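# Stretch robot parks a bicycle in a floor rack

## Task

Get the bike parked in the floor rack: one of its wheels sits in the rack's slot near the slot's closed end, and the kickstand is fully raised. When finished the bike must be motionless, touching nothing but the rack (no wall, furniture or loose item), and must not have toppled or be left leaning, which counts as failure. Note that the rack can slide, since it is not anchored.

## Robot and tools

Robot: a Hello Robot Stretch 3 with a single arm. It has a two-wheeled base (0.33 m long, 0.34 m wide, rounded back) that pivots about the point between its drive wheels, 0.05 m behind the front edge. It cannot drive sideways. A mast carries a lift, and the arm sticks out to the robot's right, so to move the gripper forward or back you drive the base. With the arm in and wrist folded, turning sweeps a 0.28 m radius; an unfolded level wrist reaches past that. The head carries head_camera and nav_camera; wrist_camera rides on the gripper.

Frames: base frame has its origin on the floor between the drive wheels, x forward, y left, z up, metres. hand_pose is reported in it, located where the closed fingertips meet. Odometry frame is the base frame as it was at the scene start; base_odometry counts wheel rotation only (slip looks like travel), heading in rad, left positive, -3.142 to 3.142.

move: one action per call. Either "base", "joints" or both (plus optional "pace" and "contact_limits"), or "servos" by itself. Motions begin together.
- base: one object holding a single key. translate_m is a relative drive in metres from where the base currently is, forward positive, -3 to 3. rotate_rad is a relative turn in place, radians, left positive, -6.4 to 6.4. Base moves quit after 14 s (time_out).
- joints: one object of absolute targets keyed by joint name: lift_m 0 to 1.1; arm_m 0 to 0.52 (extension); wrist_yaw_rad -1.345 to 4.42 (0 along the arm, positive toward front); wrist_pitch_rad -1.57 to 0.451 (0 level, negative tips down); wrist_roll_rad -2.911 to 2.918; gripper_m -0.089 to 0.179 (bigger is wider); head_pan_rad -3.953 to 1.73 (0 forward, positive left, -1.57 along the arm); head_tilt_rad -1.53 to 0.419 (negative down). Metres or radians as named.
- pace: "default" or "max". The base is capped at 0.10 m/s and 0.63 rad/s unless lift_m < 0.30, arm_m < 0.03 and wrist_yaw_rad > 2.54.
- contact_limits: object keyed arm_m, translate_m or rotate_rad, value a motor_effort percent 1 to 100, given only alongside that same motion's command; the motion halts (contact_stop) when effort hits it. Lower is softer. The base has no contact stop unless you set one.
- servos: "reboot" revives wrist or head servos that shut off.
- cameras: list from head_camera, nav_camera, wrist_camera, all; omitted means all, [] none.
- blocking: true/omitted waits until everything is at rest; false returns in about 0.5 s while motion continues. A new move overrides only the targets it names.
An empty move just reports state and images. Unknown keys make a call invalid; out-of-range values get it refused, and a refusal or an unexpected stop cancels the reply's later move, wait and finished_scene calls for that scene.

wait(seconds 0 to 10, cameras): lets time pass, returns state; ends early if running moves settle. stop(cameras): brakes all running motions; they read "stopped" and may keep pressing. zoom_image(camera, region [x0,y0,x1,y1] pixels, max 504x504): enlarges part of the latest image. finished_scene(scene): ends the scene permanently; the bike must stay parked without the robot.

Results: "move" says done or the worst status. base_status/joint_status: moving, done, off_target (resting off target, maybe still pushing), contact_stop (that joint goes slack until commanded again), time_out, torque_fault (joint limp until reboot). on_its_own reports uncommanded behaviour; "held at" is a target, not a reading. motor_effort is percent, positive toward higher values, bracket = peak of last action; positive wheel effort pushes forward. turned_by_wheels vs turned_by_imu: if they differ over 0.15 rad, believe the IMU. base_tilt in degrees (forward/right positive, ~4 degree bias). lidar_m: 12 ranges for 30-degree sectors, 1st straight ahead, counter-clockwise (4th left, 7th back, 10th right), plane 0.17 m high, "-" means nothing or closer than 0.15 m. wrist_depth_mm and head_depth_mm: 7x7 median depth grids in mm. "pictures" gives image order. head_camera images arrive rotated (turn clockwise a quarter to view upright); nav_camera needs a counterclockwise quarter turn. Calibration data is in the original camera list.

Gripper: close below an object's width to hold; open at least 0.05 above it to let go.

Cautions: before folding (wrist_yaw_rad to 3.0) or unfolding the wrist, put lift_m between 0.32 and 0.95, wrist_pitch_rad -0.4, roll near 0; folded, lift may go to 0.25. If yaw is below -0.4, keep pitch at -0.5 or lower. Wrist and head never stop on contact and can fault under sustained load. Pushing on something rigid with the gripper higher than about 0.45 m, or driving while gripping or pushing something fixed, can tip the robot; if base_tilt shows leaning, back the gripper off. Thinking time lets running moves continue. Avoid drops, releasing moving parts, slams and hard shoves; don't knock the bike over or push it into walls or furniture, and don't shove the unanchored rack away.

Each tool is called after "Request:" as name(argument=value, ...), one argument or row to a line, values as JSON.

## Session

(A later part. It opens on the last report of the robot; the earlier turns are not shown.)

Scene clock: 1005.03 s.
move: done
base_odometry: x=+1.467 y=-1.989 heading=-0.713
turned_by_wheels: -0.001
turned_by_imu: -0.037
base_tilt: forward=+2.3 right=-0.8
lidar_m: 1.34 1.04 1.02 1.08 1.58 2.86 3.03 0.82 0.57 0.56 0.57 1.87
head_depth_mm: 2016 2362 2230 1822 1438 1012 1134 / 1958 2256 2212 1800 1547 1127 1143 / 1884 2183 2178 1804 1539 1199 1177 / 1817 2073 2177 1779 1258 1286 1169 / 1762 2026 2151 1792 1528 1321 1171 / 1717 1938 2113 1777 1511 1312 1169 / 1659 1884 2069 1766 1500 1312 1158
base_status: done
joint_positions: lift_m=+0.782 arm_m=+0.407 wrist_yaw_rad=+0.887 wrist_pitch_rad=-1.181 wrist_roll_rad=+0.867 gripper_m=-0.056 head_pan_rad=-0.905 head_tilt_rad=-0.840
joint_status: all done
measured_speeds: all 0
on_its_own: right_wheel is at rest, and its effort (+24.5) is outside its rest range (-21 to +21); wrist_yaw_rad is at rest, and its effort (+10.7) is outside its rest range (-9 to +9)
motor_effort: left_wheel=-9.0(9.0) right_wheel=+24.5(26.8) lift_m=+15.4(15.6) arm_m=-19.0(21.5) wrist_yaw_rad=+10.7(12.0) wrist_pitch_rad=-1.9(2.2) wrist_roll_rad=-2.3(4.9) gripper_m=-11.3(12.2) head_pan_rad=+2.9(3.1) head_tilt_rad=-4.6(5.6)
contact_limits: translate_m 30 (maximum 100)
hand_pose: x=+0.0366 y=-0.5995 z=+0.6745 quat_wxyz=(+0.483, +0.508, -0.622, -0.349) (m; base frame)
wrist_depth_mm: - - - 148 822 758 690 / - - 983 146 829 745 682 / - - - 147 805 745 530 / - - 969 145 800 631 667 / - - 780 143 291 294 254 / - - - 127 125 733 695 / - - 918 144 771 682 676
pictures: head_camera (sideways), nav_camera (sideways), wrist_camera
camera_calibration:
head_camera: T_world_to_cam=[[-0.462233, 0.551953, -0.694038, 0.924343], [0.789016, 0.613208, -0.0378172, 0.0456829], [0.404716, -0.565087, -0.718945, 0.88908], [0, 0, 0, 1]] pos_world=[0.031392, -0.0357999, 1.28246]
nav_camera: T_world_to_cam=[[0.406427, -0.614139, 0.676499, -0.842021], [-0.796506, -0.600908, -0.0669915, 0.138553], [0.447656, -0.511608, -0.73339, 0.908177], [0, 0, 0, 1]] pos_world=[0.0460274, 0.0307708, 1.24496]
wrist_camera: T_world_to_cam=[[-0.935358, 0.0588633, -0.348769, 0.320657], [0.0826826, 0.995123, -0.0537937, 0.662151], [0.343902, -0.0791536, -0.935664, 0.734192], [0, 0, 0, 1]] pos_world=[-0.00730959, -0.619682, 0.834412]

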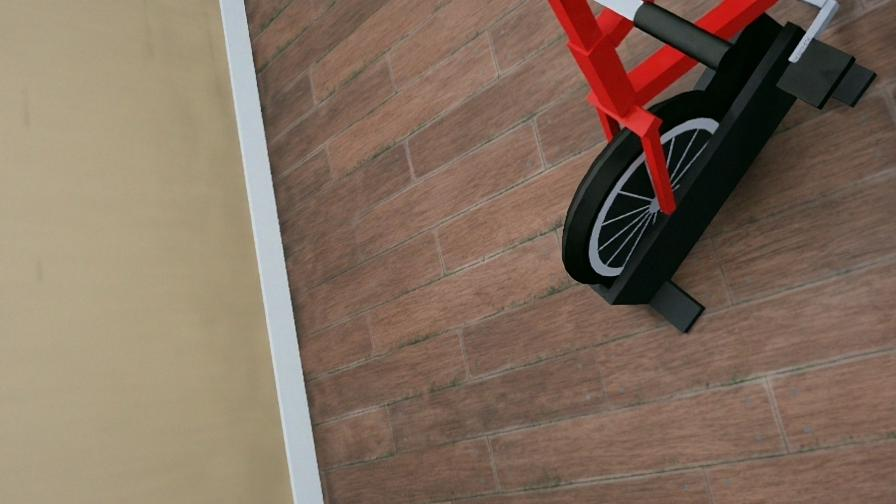

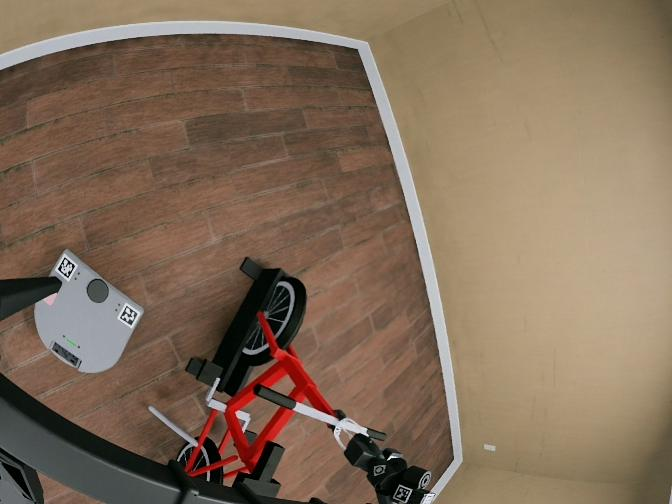

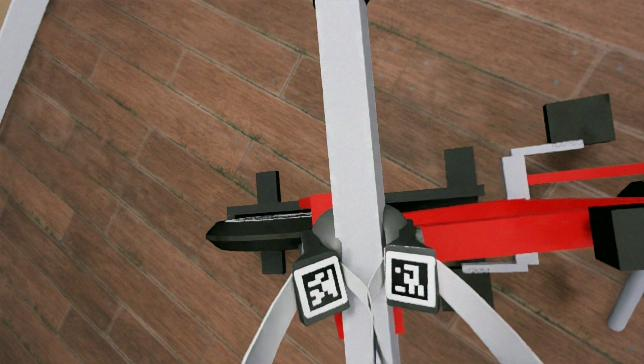

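Request:
move(
  base={"translate_m": -0.012},
  joints={"lift_m": 0.782, "arm_m": 0.37},
)

Request:
move(
  joints={"lift_m": 0.778, "arm_m": 0.335},
)

Scene clock: 1013.17 s.
move: done
base_odometry: x=+1.458 y=-1.981 heading=-0.713
turned_by_wheels: +0.000
turned_by_imu: +0.000
base_tilt: forward=+2.3 right=-0.8
lidar_m: 1.34 1.04 1.02 1.09 1.59 2.84 3.02 0.81 0.56 0.57 0.57 1.89
head_depth_mm: 2042 2362 2206 1810 854 1011 1132 / 1974 2270 2204 1800 1536 1071 1148 / 1897 2185 2213 1807 1539 1188 1176 / 1833 2104 2181 1794 1248 1288 1174 / 1773 2036 2171 1771 1512 1326 1164 / 1731 1945 2124 1757 1518 1315 1162 / 1682 1873 2072 1763 1501 1313 1164
base_status: done
joint_positions: lift_m=+0.782 arm_m=+0.370 wrist_yaw_rad=+0.892 wrist_pitch_rad=-1.149 wrist_roll_rad=+0.867 gripper_m=-0.056 head_pan_rad=-0.905 head_tilt_rad=-0.840
joint_status: all done
measured_speeds: all 0
motor_effort: left_wheel=+4.6(13.0) right_wheel=-5.6(22.0) lift_m=+26.3(30.1) arm_m=-19.8(23.5) wrist_yaw_rad=+7.3(11.0) wrist_pitch_rad=-7.7(8.6) wrist_roll_rad=-2.4(2.7) gripper_m=-12.3(13.1) head_pan_rad=+2.3(3.2) head_tilt_rad=-5.0(5.5)
hand_pose: x=+0.0428 y=-0.5670 z=+0.6770 quat_wxyz=(+0.481, +0.509, -0.630, -0.336) (m; base frame)
wrist_depth_mm: - - - 144 817 742 698 / - - - 144 824 736 689 / - - - 145 833 762 528 / - - - 145 746 538 521 / - - 965 144 289 287 260 / - - - 128 126 702 666 / - - 932 142 764 712 676
pictures: head_camera (sideways), nav_camera (sideways), wrist_camera
camera_calibration:
head_camera: T_world_to_cam=[[-0.46224, 0.551948, -0.694038, 0.924343], [0.789008, 0.613218, -0.0378172, 0.045683], [0.404723, -0.565082, -0.718945, 0.88908], [0, 0, 0, 1]] pos_world=[0.0313924, -0.0357996, 1.28246]
nav_camera: T_world_to_cam=[[0.406435, -0.614134, 0.676499, -0.842021], [-0.796498, -0.600918, -0.0669915, 0.138553], [0.447662, -0.511603, -0.73339, 0.908177], [0, 0, 0, 1]] pos_world=[0.046027, 0.0307714, 1.24496]
wrist_camera: T_world_to_cam=[[-0.926848, 0.0472726, -0.372449, 0.334503], [0.0794102, 0.994281, -0.0714164, 0.641044], [0.366943, -0.0957684, -0.925301, 0.719539], [0, 0, 0, 1]] pos_world=[-0.0049019, -0.584281, 0.836156]

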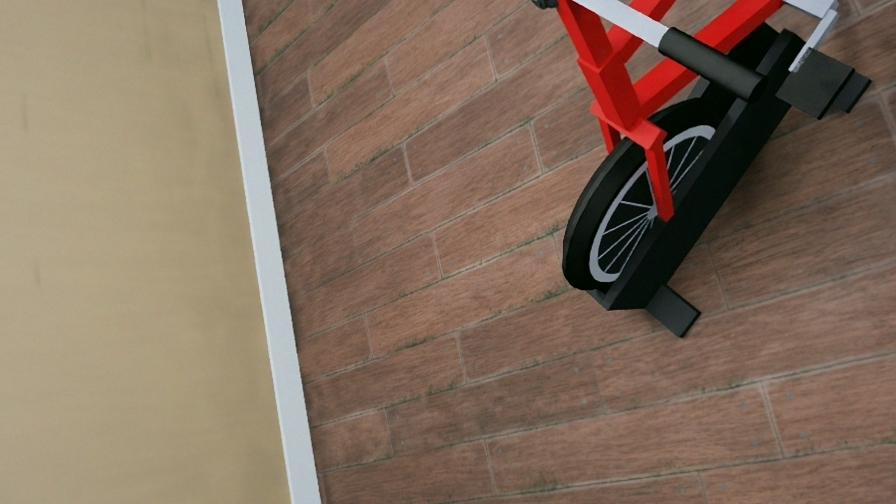

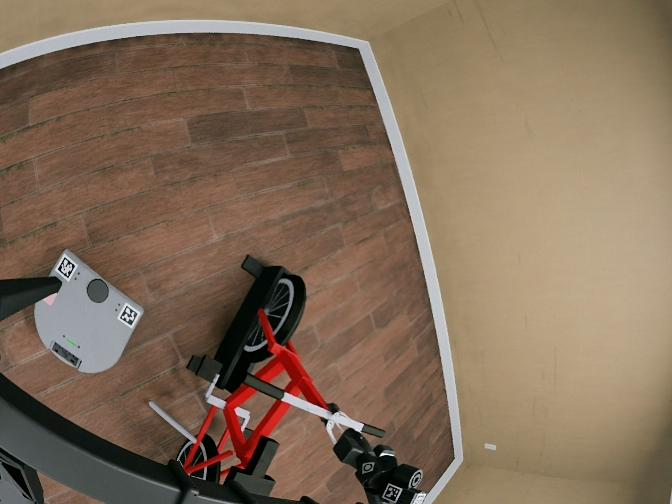

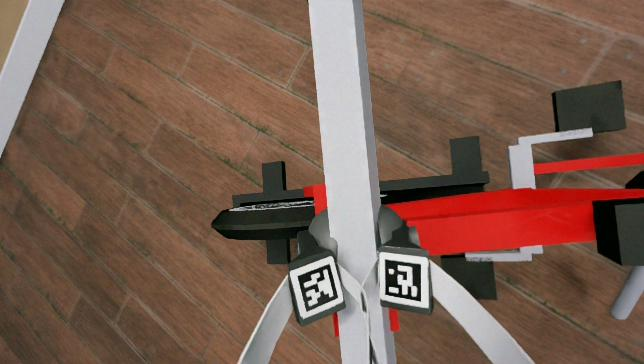

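Scene clock: 1014.47 s.
move: contact_stop
base_odometry: x=+1.458 y=-1.981 heading=-0.714
turned_by_wheels: -0.001
turned_by_imu: -0.001
base_tilt: forward=+2.3 right=-0.8
lidar_m: 1.34 1.04 1.02 1.09 1.59 2.84 3.04 0.79 0.56 0.56 0.57 1.89
head_depth_mm: 2042 2374 2206 1826 1543 993 1124 / 1953 2250 2190 1809 1537 1058 1127 / 1894 2158 2173 1802 1527 1181 1183 / 1846 2119 2149 1786 1240 1281 1173 / 1785 1999 2160 1779 1521 1327 1177 / 1733 1960 2101 1764 1522 1318 1164 / 1669 1878 2064 1759 1513 1312 1161
base_status: not commanded
joint_positions: lift_m=+0.784 arm_m=+0.335 wrist_yaw_rad=+0.884 wrist_pitch_rad=-1.155 wrist_roll_rad=+0.867 gripper_m=-0.056 head_pan_rad=-0.905 head_tilt_rad=-0.840
joint_status: lift_m contact_stop (moved +0.002 of -0.004); the others done
measured_speeds: translate_m=+0.000 rotate_rad=+0.000 lift_m=+0.001 arm_m=+0.000 wrist_yaw_rad=+0.000 wrist_pitch_rad=+0.000 wrist_roll_rad=+0.000 head_pan_rad=+0.000 head_tilt_rad=+0.000
on_its_own: lift_m is slack since a contact_stop (your +0.778 is given up); wrist_yaw_rad is at rest, and its effort (+14.2) is outside its rest range (-9 to +9)
motor_effort: left_wheel=-4.1(4.9) right_wheel=+12.0(12.6) lift_m=+24.9(25.5) arm_m=-20.9(24.5) wrist_yaw_rad=+14.2(17.7) wrist_pitch_rad=-6.4(11.2) wrist_roll_rad=-2.4(2.6) gripper_m=-11.2(12.5) head_pan_rad=+2.2(3.1) head_tilt_rad=-4.5(5.4)
hand_pose: x=+0.0413 y=-0.5317 z=+0.6782 quat_wxyz=(+0.480, +0.506, -0.630, -0.340) (m; base frame)
wrist_depth_mm: - - - 140 819 749 690 / - - - 140 826 780 658 / - - - 141 801 728 688 / - - - 142 510 512 376 / - - 986 143 161 292 289 / - - - 128 125 720 677 / - - 947 145 744 716 673
pictures: head_camera (sideways), nav_camera (sideways), wrist_camera
camera_calibration:
head_camera: T_world_to_cam=[[-0.462243, 0.551952, -0.694033, 0.924336], [0.789008, 0.613218, -0.0378172, 0.045683], [0.40472, -0.565078, -0.71895, 0.889086], [0, 0, 0, 1]] pos_world=[0.0313923, -0.0357995, 1.28246]
nav_camera: T_world_to_cam=[[0.406437, -0.614137, 0.676494, -0.842014], [-0.796499, -0.600918, -0.0669913, 0.138553], [0.447659, -0.511599, -0.733395, 0.908183], [0, 0, 0, 1]] pos_world=[0.0460267, 0.0307717, 1.24496]
wrist_camera: T_world_to_cam=[[-0.92805, 0.0564898, -0.368147, 0.333892], [0.0875485, 0.993823, -0.0682026, 0.603362], [0.36202, -0.0955261, -0.927263, 0.726234], [0, 0, 0, 1]] pos_world=[-0.00586651, -0.549122, 0.837482]

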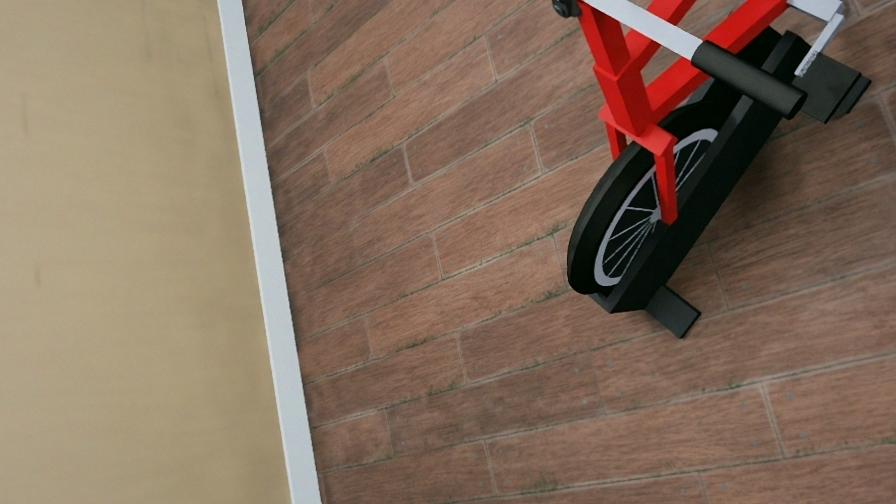

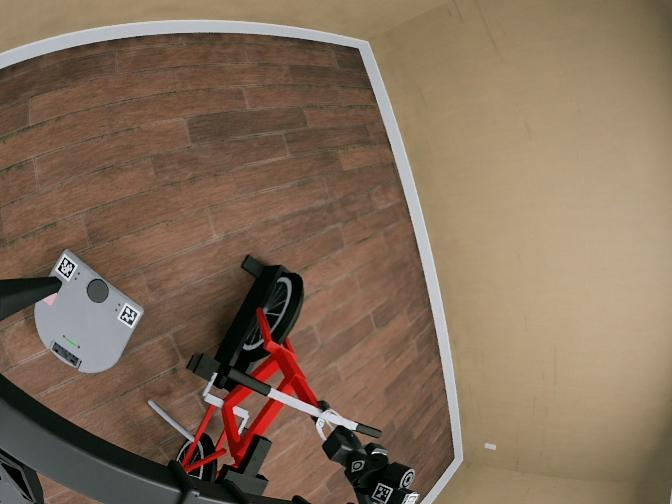

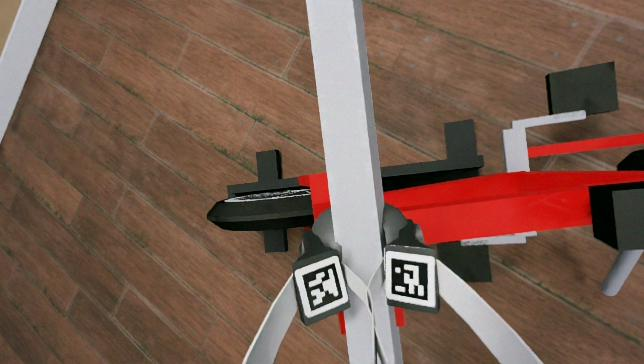

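Request:
move(
  joints={"lift_m": 0.782, "arm_m": 0.325},
  cameras=[],
)

Request:
move(
  joints={"gripper_m": 0.0},
  cameras=["head_camera"],
)

Scene clock: 1018.47 s.
move: contact_stop
base_odometry: x=+1.458 y=-1.981 heading=-0.714
turned_by_wheels: +0.000
turned_by_imu: -0.001
base_tilt: forward=+2.2 right=-0.8
lidar_m: 1.34 1.04 1.02 1.09 1.59 2.85 3.03 0.79 0.56 0.53 0.55 1.89
head_depth_mm: 2052 2373 2215 1820 1542 971 1129 / 1957 2281 2187 1810 1541 1043 1125 / 1913 2167 2178 1802 1529 1175 1181 / 1833 2112 2159 1781 1245 1280 1173 / 1779 2021 2143 1772 1517 1328 1175 / 1725 1956 2107 1788 1513 1315 1166 / 1667 1897 2069 1752 1508 1312 1160
base_status: not commanded
joint_positions: lift_m=+0.785 arm_m=+0.325 wrist_yaw_rad=+0.884 wrist_pitch_rad=-1.162 wrist_roll_rad=+0.867 gripper_m=-0.056 head_pan_rad=-0.905 head_tilt_rad=-0.840
joint_status: lift_m contact_stop (moved +0.001 of -0.002); the others done
measured_speeds: translate_m=+0.000 rotate_rad=+0.000 lift_m=+0.001 arm_m=+0.000 wrist_yaw_rad=+0.000 wrist_pitch_rad=+0.000 wrist_roll_rad=+0.000 head_pan_rad=+0.000 head_tilt_rad=+0.000
on_its_own: lift_m is slack since a contact_stop; wrist_yaw_rad is at rest, and its effort (+12.7) is outside its rest range (-9 to +9)
motor_effort: left_wheel=-4.9(4.9) right_wheel=+13.4(14.3) lift_m=+25.2(25.2) arm_m=-20.9(23.6) wrist_yaw_rad=+12.7(15.5) wrist_pitch_rad=-5.5(6.8) wrist_roll_rad=-2.5(2.7) gripper_m=-12.3(12.8) head_pan_rad=+2.6(3.2) head_tilt_rad=-4.7(5.5)
hand_pose: x=+0.0401 y=-0.5206 z=+0.6785 quat_wxyz=(+0.481, +0.506, -0.628, -0.343) (m; base frame)
wrist_depth_mm: - - - 138 819 747 691 / - - - 138 818 762 516 / - - - 140 800 741 680 / - - 999 141 484 497 294 / - - 940 143 295 569 292 / - - - 128 124 712 677 / - - 922 147 761 708 680
pictures: none
No camera images: "cameras" was empty.

not run: a stop that you did not command came earlier in this reply.

Request:
move(
  joints={"gripper_m": 0.0, "lift_m": 0.78},
  cameras=["head_camera"],
)

Request:
move(
  joints={"gripper_m": 0.05, "lift_m": 0.785},
  cameras=["head_camera", "wrist_camera"],
)

Scene clock: 1023.83 s.
move: contact_stop
base_odometry: x=+1.458 y=-1.981 heading=-0.714
turned_by_wheels: +0.000
turned_by_imu: -0.001
base_tilt: forward=+2.3 right=-0.7
lidar_m: 1.35 1.04 1.02 1.09 1.59 2.84 3.01 0.79 0.56 0.53 0.55 1.89
head_depth_mm: 2059 2375 2231 1820 1517 974 1126 / 1966 2283 2187 1798 1548 1048 1120 / 1912 2190 2185 1792 1530 1183 1177 / 1828 2113 2154 1798 1241 1289 1174 / 1770 2025 2153 1782 1527 1322 1170 / 1713 1952 2110 1768 1520 1313 1160 / 1653 1904 2072 1765 1503 1313 1159
base_status: not commanded
joint_positions: lift_m=+0.785 arm_m=+0.325 wrist_yaw_rad=+0.887 wrist_pitch_rad=-1.168 wrist_roll_rad=+0.867 gripper_m=+0.000 head_pan_rad=-0.905 head_tilt_rad=-0.840
joint_status: lift_m contact_stop (moved +0.000 of -0.005); the others done
measured_speeds: translate_m=+0.000 rotate_rad=+0.000 lift_m=+0.001 arm_m=+0.000 wrist_yaw_rad=+0.000 wrist_pitch_rad=+0.000 wrist_roll_rad=+0.000 head_pan_rad=+0.000 head_tilt_rad=+0.000
on_its_own: lift_m is slack since a contact_stop (your +0.780 is given up); wrist_yaw_rad is at rest, and its effort (+11.5) is outside its rest range (-9 to +9)
motor_effort: left_wheel=-4.9(5.5) right_wheel=+10.8(15.9) lift_m=+24.9(24.9) arm_m=-12.4(14.8) wrist_yaw_rad=+11.5(15.1) wrist_pitch_rad=-4.6(6.3) wrist_roll_rad=-2.6(2.7) gripper_m=-3.8(75.5) head_pan_rad=+2.7(3.2) head_tilt_rad=-4.1(5.4)
hand_pose: x=+0.0391 y=-0.5195 z=+0.6781 quat_wxyz=(+0.482, +0.507, -0.626, -0.344) (m; base frame)
wrist_depth_mm: - - - 137 835 754 718 / - - - 136 822 743 529 / - - - 140 816 729 667 / - - 1000 140 489 487 291 / - - 983 143 148 570 584 / - - - 131 127 714 691 / - - 932 146 767 693 679
pictures: head_camera (sideways)
camera_calibration:
head_camera: T_world_to_cam=[[-0.462262, 0.551976, -0.694, 0.924293], [0.789007, 0.61322, -0.0378175, 0.0456833], [0.4047, -0.565052, -0.718981, 0.889127], [0, 0, 0, 1]] pos_world=[0.0313918, -0.0357988, 1.28245]

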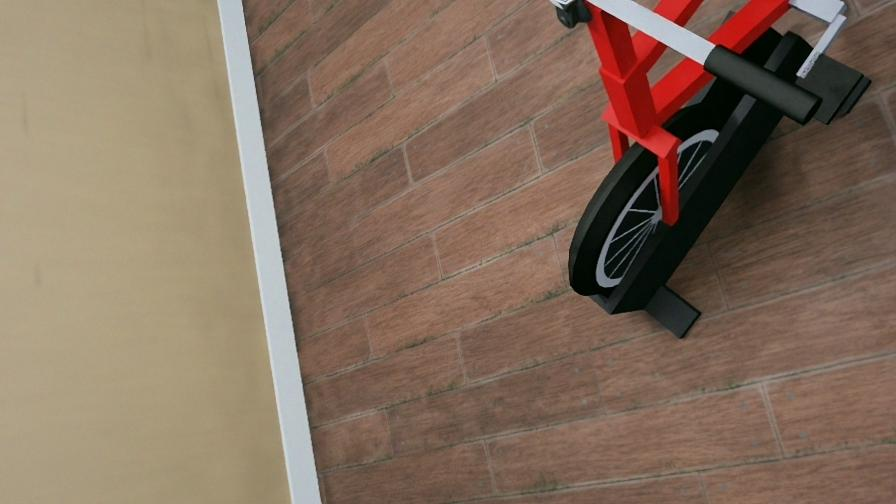

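not run: a stop that you did not command came earlier in this reply.

Request:
move(
  joints={"gripper_m": 0.05, "lift_m": 0.788},
  cameras=["head_camera", "wrist_camera"],
)

Scene clock: 1030.10 s.
move: done
base_odometry: x=+1.458 y=-1.981 heading=-0.713
turned_by_wheels: +0.000
turned_by_imu: -0.001
base_tilt: forward=+2.3 right=-0.8
lidar_m: 1.34 1.04 1.02 1.09 1.59 2.85 3.03 0.84 0.57 0.58 0.59 1.89
head_depth_mm: 2019 2359 2193 1825 889 1053 1144 / 1980 2277 2199 1808 1528 1148 1143 / 1885 2195 2182 1802 1150 1207 1183 / 1843 2097 2173 1786 1245 1289 1174 / 1768 2023 2145 1779 1512 1327 1171 / 1719 1970 2119 1781 1511 1316 1161 / 1676 1887 2067 1764 1504 1306 1163
base_status: not commanded
joint_positions: lift_m=+0.788 arm_m=+0.325 wrist_yaw_rad=+0.898 wrist_pitch_rad=-1.188 wrist_roll_rad=+0.866 gripper_m=+0.050 head_pan_rad=-0.905 head_tilt_rad=-0.840
joint_status: all done
measured_speeds: all 0
motor_effort: left_wheel=-1.0(5.0) right_wheel=+4.1(11.2) lift_m=+23.9(29.8) arm_m=-3.7(6.0) wrist_yaw_rad=+2.6(12.0) wrist_pitch_rad=-0.6(4.3) wrist_roll_rad=-2.1(2.5) gripper_m=+0.1(78.2) head_pan_rad=+2.2(3.3) head_tilt_rad=-5.1(5.4)
hand_pose: x=+0.0356 y=-0.5157 z=+0.6799 quat_wxyz=(+0.486, +0.511, -0.616, -0.349) (m; base frame)
wrist_depth_mm: - - - 156 823 771 693 / - - 996 152 811 564 244 / - - 988 151 327 480 424 / - - 599 148 675 711 672 / - - - 146 147 745 705 / - - 128 142 130 700 683 / - - 902 137 780 715 686
pictures: head_camera (sideways), wrist_camera
camera_calibration:
head_camera: T_world_to_cam=[[-0.462262, 0.551976, -0.694, 0.924293], [0.789007, 0.61322, -0.0378175, 0.0456833], [0.4047, -0.565052, -0.718981, 0.889127], [0, 0, 0, 1]] pos_world=[0.0313918, -0.0357988, 1.28245]
wrist_camera: T_world_to_cam=[[-0.93823, 0.0490029, -0.342526, 0.307466], [0.0702211, 0.996287, -0.0498139, 0.57744], [0.338813, -0.0707894, -0.938187, 0.75247], [0, 0, 0, 1]] pos_world=[-0.00702118, -0.537095, 0.840037]

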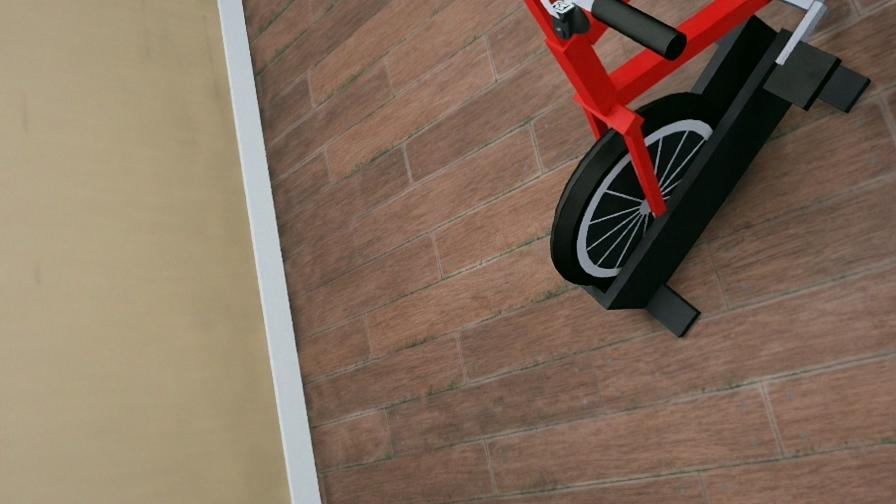

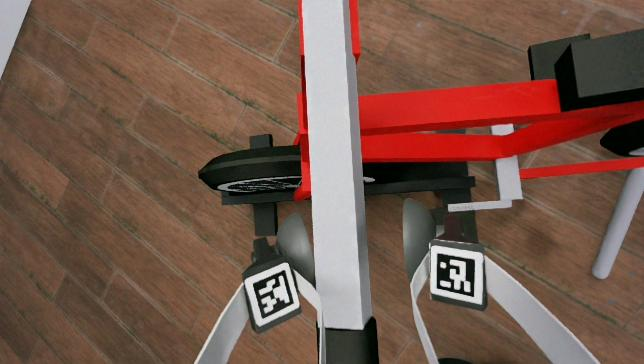

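Request:
move(
  joints={"gripper_m": 0.12, "lift_m": 0.84},
)

Scene clock: 1038.63 s.
move: done
base_odometry: x=+1.458 y=-1.981 heading=-0.713
turned_by_wheels: +0.000
turned_by_imu: -0.001
base_tilt: forward=+2.3 right=-0.8
lidar_m: 1.35 1.04 1.02 1.09 1.60 2.85 3.01 0.84 0.56 0.58 0.59 1.89
head_depth_mm: 2032 2377 2218 1833 882 1108 1147 / 1960 2285 2199 1818 1539 1142 1144 / 1892 2179 2194 1784 1149 1210 1173 / 1836 2119 2149 1791 1245 1286 1174 / 1777 2024 2156 1775 1513 1322 1169 / 1724 1958 2108 1765 1517 1309 1170 / 1659 1899 2058 1762 1509 1307 1163
base_status: not commanded
joint_positions: lift_m=+0.840 arm_m=+0.325 wrist_yaw_rad=+0.898 wrist_pitch_rad=-1.189 wrist_roll_rad=+0.866 gripper_m=+0.120 head_pan_rad=-0.905 head_tilt_rad=-0.840
joint_status: all done
measured_speeds: all 0
motor_effort: left_wheel=-1.0(1.1) right_wheel=+4.0(4.6) lift_m=+28.5(30.3) arm_m=+6.3(6.5) wrist_yaw_rad=+1.9(2.8) wrist_pitch_rad=-0.6(0.8) wrist_roll_rad=-2.1(2.3) gripper_m=+1.1(79.8) head_pan_rad=+2.7(3.3) head_tilt_rad=-5.5(5.5)
hand_pose: x=+0.0355 y=-0.5156 z=+0.7319 quat_wxyz=(+0.486, +0.511, -0.616, -0.350) (m; base frame)
wrist_depth_mm: - - - 947 840 804 727 / - - - 984 849 811 286 / - - - 343 355 379 413 / - - - 566 715 760 706 / - - - 964 840 139 733 / - - 146 945 842 124 115 / - 121 994 959 810 768 730
pictures: head_camera (sideways), nav_camera (sideways), wrist_camera
camera_calibration:
head_camera: T_world_to_cam=[[-0.462262, 0.551976, -0.694, 0.924293], [0.789007, 0.61322, -0.0378175, 0.0456833], [0.4047, -0.565052, -0.718981, 0.889127], [0, 0, 0, 1]] pos_world=[0.0313918, -0.0357988, 1.28245]
nav_camera: T_world_to_cam=[[0.406457, -0.614161, 0.67646, -0.84197], [-0.7965, -0.600916, -0.0669905, 0.138552], [0.447639, -0.511572, -0.733426, 0.908223], [0, 0, 0, 1]] pos_world=[0.0460251, 0.0307737, 1.24496]
wrist_camera: T_world_to_cam=[[-0.93843, 0.0491242, -0.341958, 0.324767], [0.0701529, 0.996313, -0.0493938, 0.579628], [0.338271, -0.070342, -0.938416, 0.80166], [0, 0, 0, 1]] pos_world=[-0.00706892, -0.537055, 0.891977]

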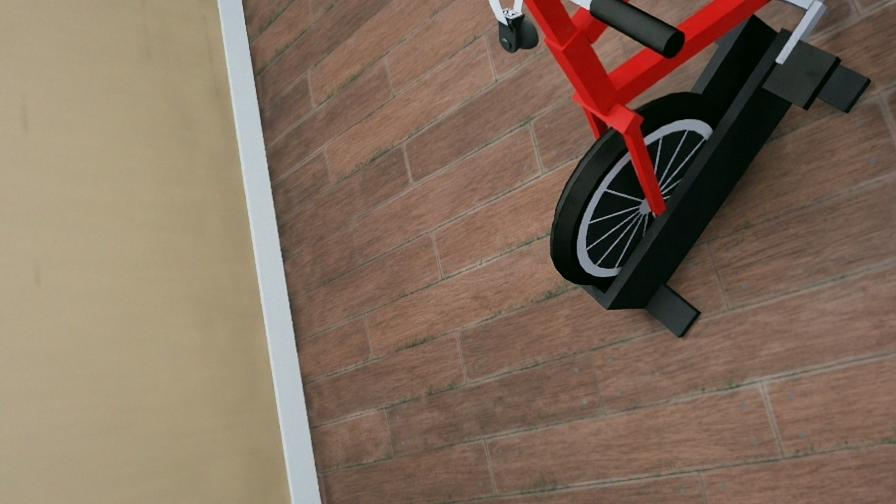

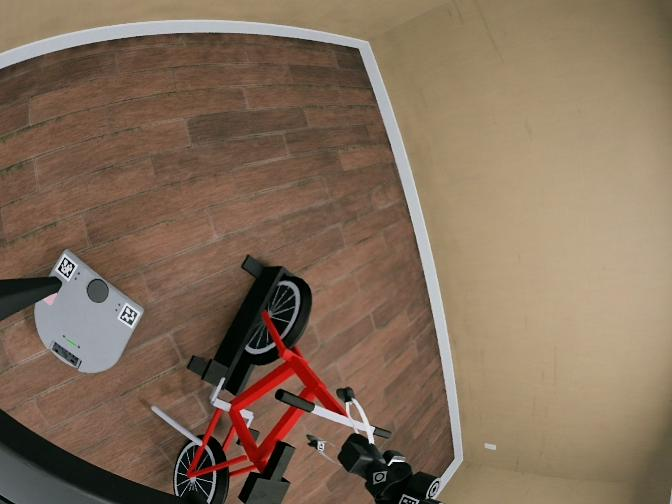

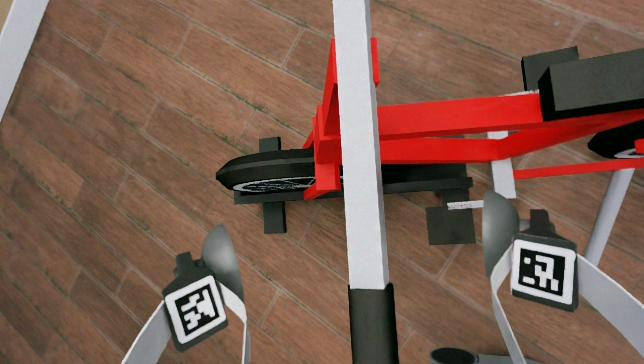

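Request:
move(
  joints={"lift_m": 0.93, "arm_m": 0.05, "head_pan_rad": -1.3, "head_tilt_rad": -0.78},
)

Scene clock: 1055.87 s.
move: done
base_odometry: x=+1.458 y=-1.981 heading=-0.713
turned_by_wheels: +0.000
turned_by_imu: -0.001
base_tilt: forward=+2.3 right=-0.8
lidar_m: 1.34 1.04 1.02 1.09 1.60 2.85 3.02 0.84 0.56 0.58 0.59 1.89
head_depth_mm: 2851 3069 2420 2037 - - 1163 / 2779 3025 2389 1950 346 - 1161 / 2499 2837 2371 1858 761 320 1153 / 2312 2596 2349 1905 1038 1122 1189 / 2130 2400 2313 1882 1588 1076 1188 / 1975 2208 2336 1878 1572 1197 1199 / 1847 2045 2215 1866 1568 1293 1185
base_status: not commanded
joint_positions: lift_m=+0.930 arm_m=+0.050 wrist_yaw_rad=+0.900 wrist_pitch_rad=-1.190 wrist_roll_rad=+0.866 gripper_m=+0.120 head_pan_rad=-1.295 head_tilt_rad=-0.784
joint_status: all done
measured_speeds: all 0
motor_effort: left_wheel=-0.6(1.1) right_wheel=+3.6(4.4) lift_m=+27.4(30.2) arm_m=-18.5(20.0) wrist_yaw_rad=-0.1(2.1) wrist_pitch_rad=-0.5(0.7) wrist_roll_rad=-2.0(2.3) gripper_m=+1.8(1.8) head_pan_rad=-2.4(3.1) head_tilt_rad=+1.2(6.3)
hand_pose: x=+0.0355 y=-0.2404 z=+0.8218 quat_wxyz=(+0.487, +0.512, -0.615, -0.349) (m; base frame)
wrist_depth_mm: - - - 694 623 853 741 / - - - 847 803 853 813 / - - - - 934 856 821 / - - - - 936 890 812 / - - - - 956 140 782 / - - 146 - 963 124 114 / - 121 - - 931 697 686
pictures: head_camera (sideways), nav_camera (sideways), wrist_camera
camera_calibration:
head_camera: T_world_to_cam=[[-0.207313, 0.647509, -0.733316, 0.973976], [0.963259, 0.265944, -0.0374938, 0.0442017], [0.170744, -0.714146, -0.678853, 0.838363], [0, 0, 0, 1]] pos_world=[0.0161952, -0.0437, 1.28502]
nav_camera: T_world_to_cam=[[0.132348, -0.684795, 0.716617, -0.892629], [-0.963912, -0.257401, -0.0679521, 0.14083], [0.230992, -0.681763, -0.694149, 0.858463], [0, 0, 0, 1]] pos_world=[0.0555873, 0.0102497, 1.24514]
wrist_camera: T_world_to_cam=[[-0.938743, 0.0470632, -0.341389, 0.341024], [0.0678336, 0.996485, -0.0491538, 0.309811], [0.337875, -0.0693004, -0.938636, 0.905893], [0, 0, 0, 1]] pos_world=[-0.00696014, -0.261993, 0.981954]

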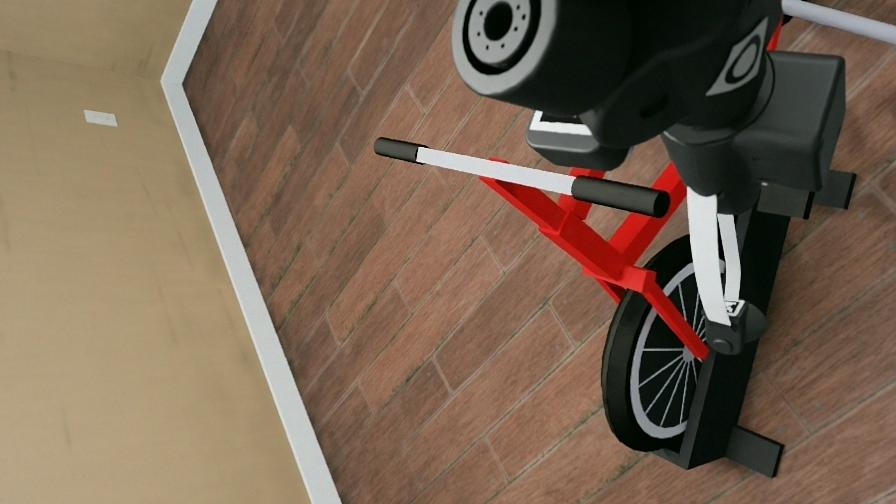

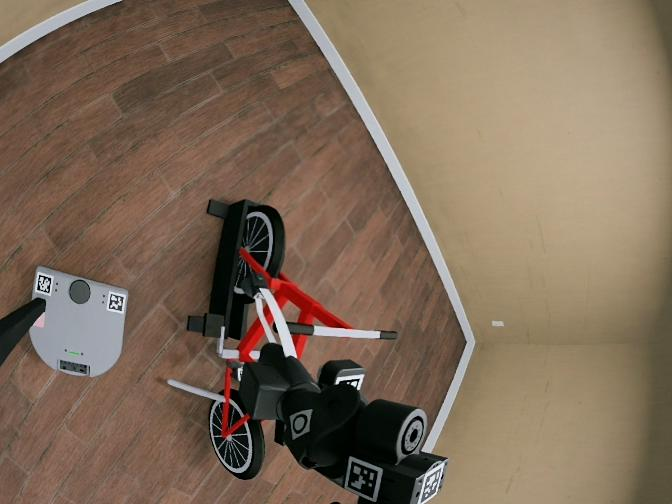

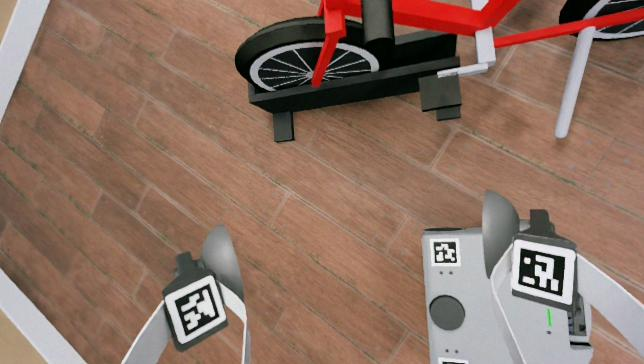

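Request:
move(
  joints={"arm_m": 0.0, "wrist_pitch_rad": -0.4, "wrist_roll_rad": 0.0, "gripper_m": 0.08},
  cameras=[],
)

Request:
move(
  joints={"wrist_yaw_rad": 3.0},
  pace="max",
  cameras=[],
)

Request:
move(
  joints={"lift_m": 0.28, "head_pan_rad": -1.57, "head_tilt_rad": -0.75},
  base={"translate_m": -0.6},
  pace="max",
)

Scene clock: 1083.67 s.
move: done
base_odometry: x=+1.458 y=-1.981 heading=-0.713
turned_by_wheels: +0.000
turned_by_imu: -0.001
base_tilt: forward=+2.3 right=-0.8
lidar_m: 1.34 1.04 1.02 1.09 1.59 2.85 3.00 0.84 0.56 0.58 0.59 1.89
head_depth_mm: 2842 3017 2423 1935 1691 - - / 2738 3048 2382 1933 1638 - - / 2511 2844 2387 1871 944 - 1158 / 2287 2617 2361 1954 - - 1176 / 2106 2382 2346 1887 1058 1093 1189 / 1969 2218 2309 1877 1591 1193 1187 / 1836 2022 2195 1866 1531 1296 1182
base_status: not commanded
joint_positions: lift_m=+0.930 arm_m=+0.000 wrist_yaw_rad=+0.900 wrist_pitch_rad=-0.421 wrist_roll_rad=+0.006 gripper_m=+0.080 head_pan_rad=-1.295 head_tilt_rad=-0.784
joint_status: all done
measured_speeds: all 0
motor_effort: left_wheel=-0.3(0.8) right_wheel=+3.5(3.9) lift_m=+23.4(24.9) arm_m=-18.3(20.3) wrist_yaw_rad=+0.2(1.2) wrist_pitch_rad=+3.9(5.0) wrist_roll_rad=-1.9(6.1) gripper_m=+0.5(79.3) head_pan_rad=-2.2(2.8) head_tilt_rad=+1.5(2.1)
hand_pose: x=+0.1540 y=-0.2843 z=+0.9419 quat_wxyz=(+0.686, +0.435, -0.560, +0.166) (m; base frame)
wrist_depth_mm: - - - - - - - / - - - - - - - / - - - - - - - / - - - - - - - / - - - - - 157 - / - - 131 - - 120 - / - - - - 759 - 407
pictures: none
No camera images: "cameras" was empty.

Scene clock: 1085.13 s.
move: done
base_odometry: x=+1.458 y=-1.981 heading=-0.713
turned_by_wheels: +0.000
turned_by_imu: +0.000
base_tilt: forward=+2.3 right=-0.8
lidar_m: 1.34 1.04 1.02 1.09 1.60 2.85 3.03 0.84 0.56 0.58 0.59 1.89
head_depth_mm: 2820 3032 2423 1932 1689 - 1073 / 2761 3033 2395 1918 1668 - - / 2518 2803 2376 1865 1647 - 1161 / 2297 2599 2347 1898 1654 - 1193 / 2116 2395 2347 1881 1586 1163 1198 / 1972 2199 2308 1881 1570 1200 1186 / 1835 2039 2216 1859 1573 1294 1186
base_status: not commanded
joint_positions: lift_m=+0.930 arm_m=+0.000 wrist_yaw_rad=+2.998 wrist_pitch_rad=-0.421 wrist_roll_rad=+0.004 gripper_m=+0.080 head_pan_rad=-1.295 head_tilt_rad=-0.784
joint_status: all done
measured_speeds: all 0
motor_effort: left_wheel=-0.3(0.5) right_wheel=+3.4(3.8) lift_m=+23.1(23.6) arm_m=-16.8(18.4) wrist_yaw_rad=+1.4(4.6) wrist_pitch_rad=+3.9(4.2) wrist_roll_rad=-1.5(2.1) gripper_m=+0.9(0.9) head_pan_rad=-2.3(2.8) head_tilt_rad=+1.5(2.2)
hand_pose: x=+0.0108 y=+0.0768 z=+0.9421 quat_wxyz=(+0.197, +0.702, +0.097, +0.678) (m; base frame)
wrist_depth_mm: - 139 - - 986 905 817 / - 147 - - - 951 878 / - 159 - - - - 945 / - 180 - - - - - / - - 194 - - 158 - / - - 131 - - 120 - / - - 128 - - - -
pictures: none
No camera images: "cameras" was empty.

Scene clock: 1091.20 s.
move: done
base_odometry: x=+1.004 y=-1.588 heading=-0.713
turned_by_wheels: +0.000
turned_by_imu: -0.004
base_tilt: forward=+2.3 right=-0.8
lidar_m: 1.79 1.38 1.36 1.45 2.12 2.36 2.51 2.42 2.38 0.59 0.59 0.90
head_depth_mm: 2172 2372 2505 2004 1655 1403 1220 / 2301 2534 2526 1995 1650 1402 1216 / 2422 2694 2502 1980 1645 1388 1219 / 2548 2853 2474 1965 1617 1355 1208 / 2746 2992 2430 1929 1621 1128 1205 / 2926 3156 2459 1951 1605 1083 1196 / 2827 2992 2474 1925 1572 1106 1180
base_status: done
joint_positions: lift_m=+0.280 arm_m=+0.000 wrist_yaw_rad=+2.999 wrist_pitch_rad=-0.419 wrist_roll_rad=+0.004 gripper_m=+0.080 head_pan_rad=-1.565 head_tilt_rad=-0.754
joint_status: all done
measured_speeds: all 0
motor_effort: left_wheel=+2.4(7.5) right_wheel=-2.5(9.7) lift_m=+24.3(24.7) arm_m=-11.0(17.0) wrist_yaw_rad=-0.2(2.6) wrist_pitch_rad=+4.1(4.1) wrist_roll_rad=-1.5(1.8) gripper_m=+0.1(1.4) head_pan_rad=-2.3(4.5) head_tilt_rad=+1.8(3.5)
hand_pose: x=+0.0106 y=+0.0770 z=+0.2924 quat_wxyz=(+0.197, +0.702, +0.097, +0.678) (m; base frame)
wrist_depth_mm: - 139 - - - - - / - 148 - - - - 929 / - 159 894 884 827 783 737 / 893 183 688 724 678 634 604 / 680 643 195 580 538 158 514 / 583 542 131 302 460 120 445 / 499 479 135 266 399 405 385
pictures: head_camera (sideways), nav_camera (sideways), wrist_camera
camera_calibration:
head_camera: T_world_to_cam=[[-0.0268907, 0.657608, -0.75288, 0.998373], [0.999303, -0.00181574, -0.0372783, 0.0437027], [-0.0258815, -0.753358, -0.657101, 0.81127], [0, 0, 0, 1]] pos_world=[0.00417167, -0.0452831, 1.28637]
nav_camera: T_world_to_cam=[[-0.0553026, -0.674021, 0.736639, -0.917578], [-0.997635, 0.00713508, -0.0683681, 0.14158], [0.0408256, -0.738677, -0.672822, 0.831883], [0, 0, 0, 1]] pos_world=[0.0565381, -0.00498428, 1.24531]
wrist_camera: T_world_to_cam=[[0.97765, -0.163219, -0.132516, 0.0568122], [-0.199925, -0.526742, -0.82618, 0.316551], [0.0650466, 0.834208, -0.547601, 0.258317], [0, 0, 0, 1]] pos_world=[-0.00905863, -0.0394768, 0.410512]

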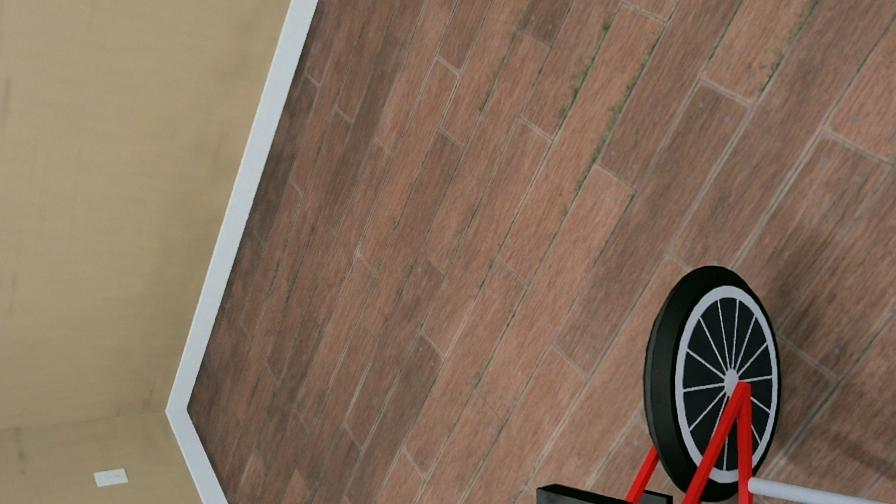

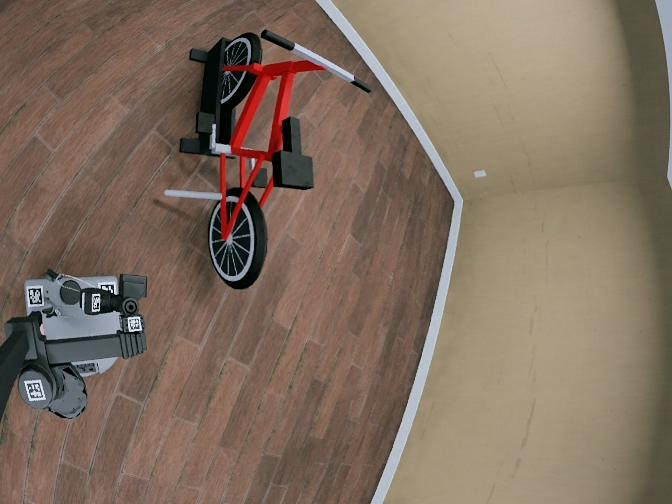

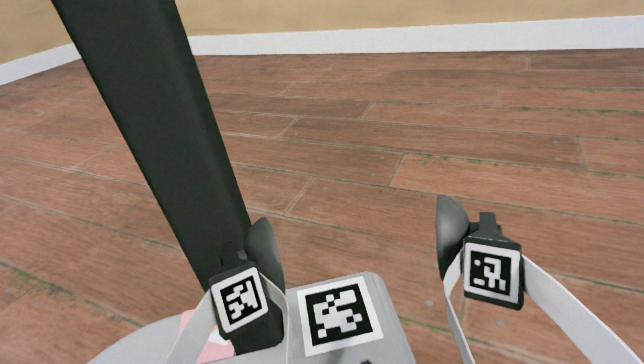

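Request:
move(
  base={"translate_m": -0.197},
  pace="max",
  cameras=[],
)

Request:
move(
  base={"rotate_rad": 1.616},
  joints={"head_pan_rad": -1.9, "head_tilt_rad": -0.75},
  pace="max",
)

Scene clock: 1105.80 s.
move: done
base_odometry: x=+0.855 y=-1.459 heading=-0.713
turned_by_wheels: +0.000
turned_by_imu: -0.002
base_tilt: forward=+2.3 right=-0.8
lidar_m: 1.94 1.50 1.47 1.57 2.24 2.20 2.34 2.31 2.27 2.41 0.62 0.71
head_depth_mm: 2060 2271 2443 1988 1647 1401 1226 / 2186 2391 2498 1993 1652 1398 1220 / 2300 2578 2484 1973 1633 1394 1214 / 2419 2725 2461 1959 1630 1396 1218 / 2592 2889 2485 1952 1630 1380 1210 / 2741 3075 2437 1952 1613 1321 1207 / 2890 3125 2451 1938 1607 1114 1199
base_status: done
joint_positions: lift_m=+0.280 arm_m=+0.000 wrist_yaw_rad=+2.999 wrist_pitch_rad=-0.419 wrist_roll_rad=+0.004 gripper_m=+0.080 head_pan_rad=-1.565 head_tilt_rad=-0.754
joint_status: not commanded
measured_speeds: all 0
motor_effort: left_wheel=+3.0(7.4) right_wheel=-1.6(10.0) lift_m=+27.0(27.3) arm_m=-4.9(7.5) wrist_yaw_rad=+0.8(2.1) wrist_pitch_rad=+3.2(3.9) wrist_roll_rad=-1.6(1.8) gripper_m=+0.3(1.2) head_pan_rad=-2.5(2.7) head_tilt_rad=+1.7(2.4)
hand_pose: x=+0.0106 y=+0.0770 z=+0.2924 quat_wxyz=(+0.197, +0.702, +0.097, +0.678) (m; base frame)
wrist_depth_mm: - 138 - - - - - / - 147 - - - - 943 / - 159 942 883 841 771 722 / 862 182 211 722 679 620 601 / 693 660 196 584 535 158 511 / 585 547 131 298 457 120 448 / 494 472 134 266 397 408 390
pictures: none
No camera images: "cameras" was empty.

Scene clock: 1107.93 s.
move: done
base_odometry: x=+0.855 y=-1.459 heading=+0.903
turned_by_wheels: +1.616
turned_by_imu: +1.598
base_tilt: forward=+2.3 right=-0.8
lidar_m: 1.59 2.22 2.19 2.38 2.30 2.27 0.63 0.62 1.05 1.88 1.49 1.47
head_depth_mm: 2210 2457 2531 2009 1324 1206 1199 / 2274 2529 2549 1372 1464 1372 1221 / 2334 2587 2479 1601 1560 1393 1211 / 2432 2649 2504 1973 1626 1382 1210 / 2490 2738 2468 1962 1620 1386 1201 / 2529 2840 2436 1952 1625 1372 1202 / 2458 2641 2446 1934 1611 1366 1197
base_status: done
joint_positions: lift_m=+0.280 arm_m=+0.000 wrist_yaw_rad=+2.999 wrist_pitch_rad=-0.419 wrist_roll_rad=+0.004 gripper_m=+0.080 head_pan_rad=-1.895 head_tilt_rad=-0.754
joint_status: all done
measured_speeds: all 0
motor_effort: left_wheel=-1.6(9.8) right_wheel=+5.1(14.1) lift_m=+28.6(28.6) arm_m=-11.9(12.0) wrist_yaw_rad=+1.1(1.6) wrist_pitch_rad=+3.3(4.2) wrist_roll_rad=-1.4(1.8) gripper_m=+0.7(1.3) head_pan_rad=-2.5(3.6) head_tilt_rad=+1.4(3.7)
hand_pose: x=+0.0106 y=+0.0770 z=+0.2924 quat_wxyz=(+0.197, +0.702, +0.097, +0.678) (m; base frame)
wrist_depth_mm: - 139 - - - - - / - 147 - - - - 915 / - 158 938 905 851 790 720 / 882 183 212 713 693 627 607 / 697 644 196 600 545 158 516 / 577 554 131 302 457 120 445 / 500 489 135 266 398 406 385
pictures: head_camera (sideways), nav_camera (sideways), wrist_camera
camera_calibration:
head_camera: T_world_to_cam=[[0.187595, 0.630269, -0.753372, 0.997706], [0.944724, -0.325742, -0.0372723, 0.0440279], [-0.268897, -0.704736, -0.656537, 0.812018], [0, 0, 0, 1]] pos_world=[-0.0104097, -0.0422227, 1.28641]
nav_camera: T_world_to_cam=[[-0.270673, -0.619158, 0.737143, -0.916921], [-0.941446, 0.330158, -0.068378, 0.14125], [-0.201037, -0.712488, -0.672268, 0.832638], [0, 0, 0, 1]] pos_world=[0.052184, -0.0211084, 1.24532]
wrist_camera: T_world_to_cam=[[0.977668, -0.16311, -0.132517, 0.0568258], [-0.199866, -0.526764, -0.82618, 0.31654], [0.0649531, 0.834215, -0.547601, 0.258331], [0, 0, 0, 1]] pos_world=[-0.00907043, -0.0394927, 0.410512]

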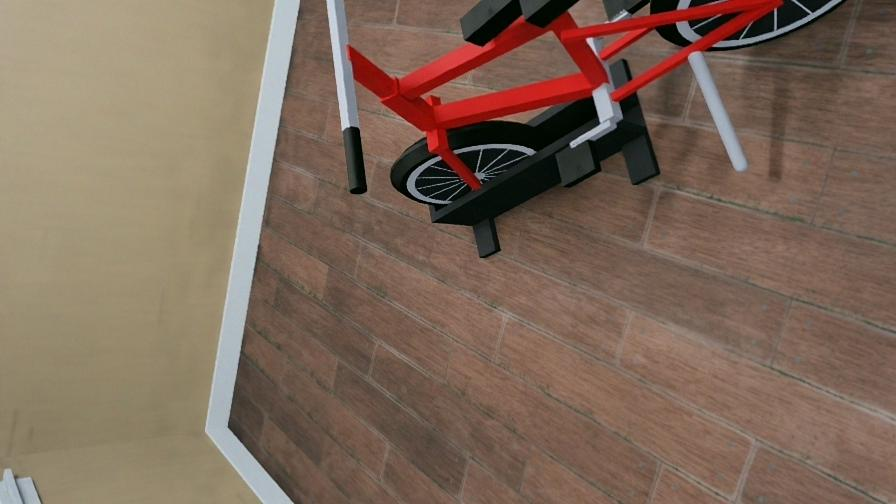

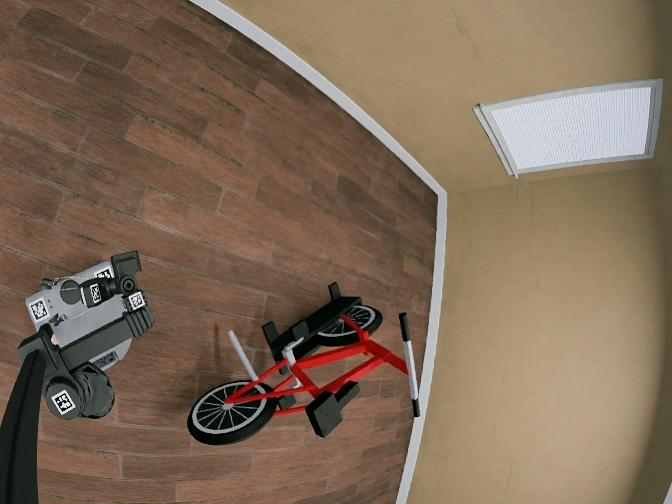

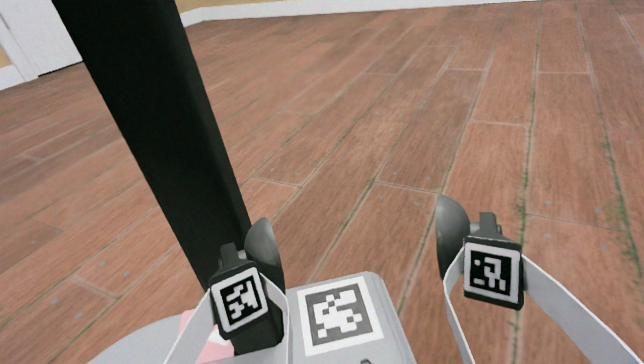

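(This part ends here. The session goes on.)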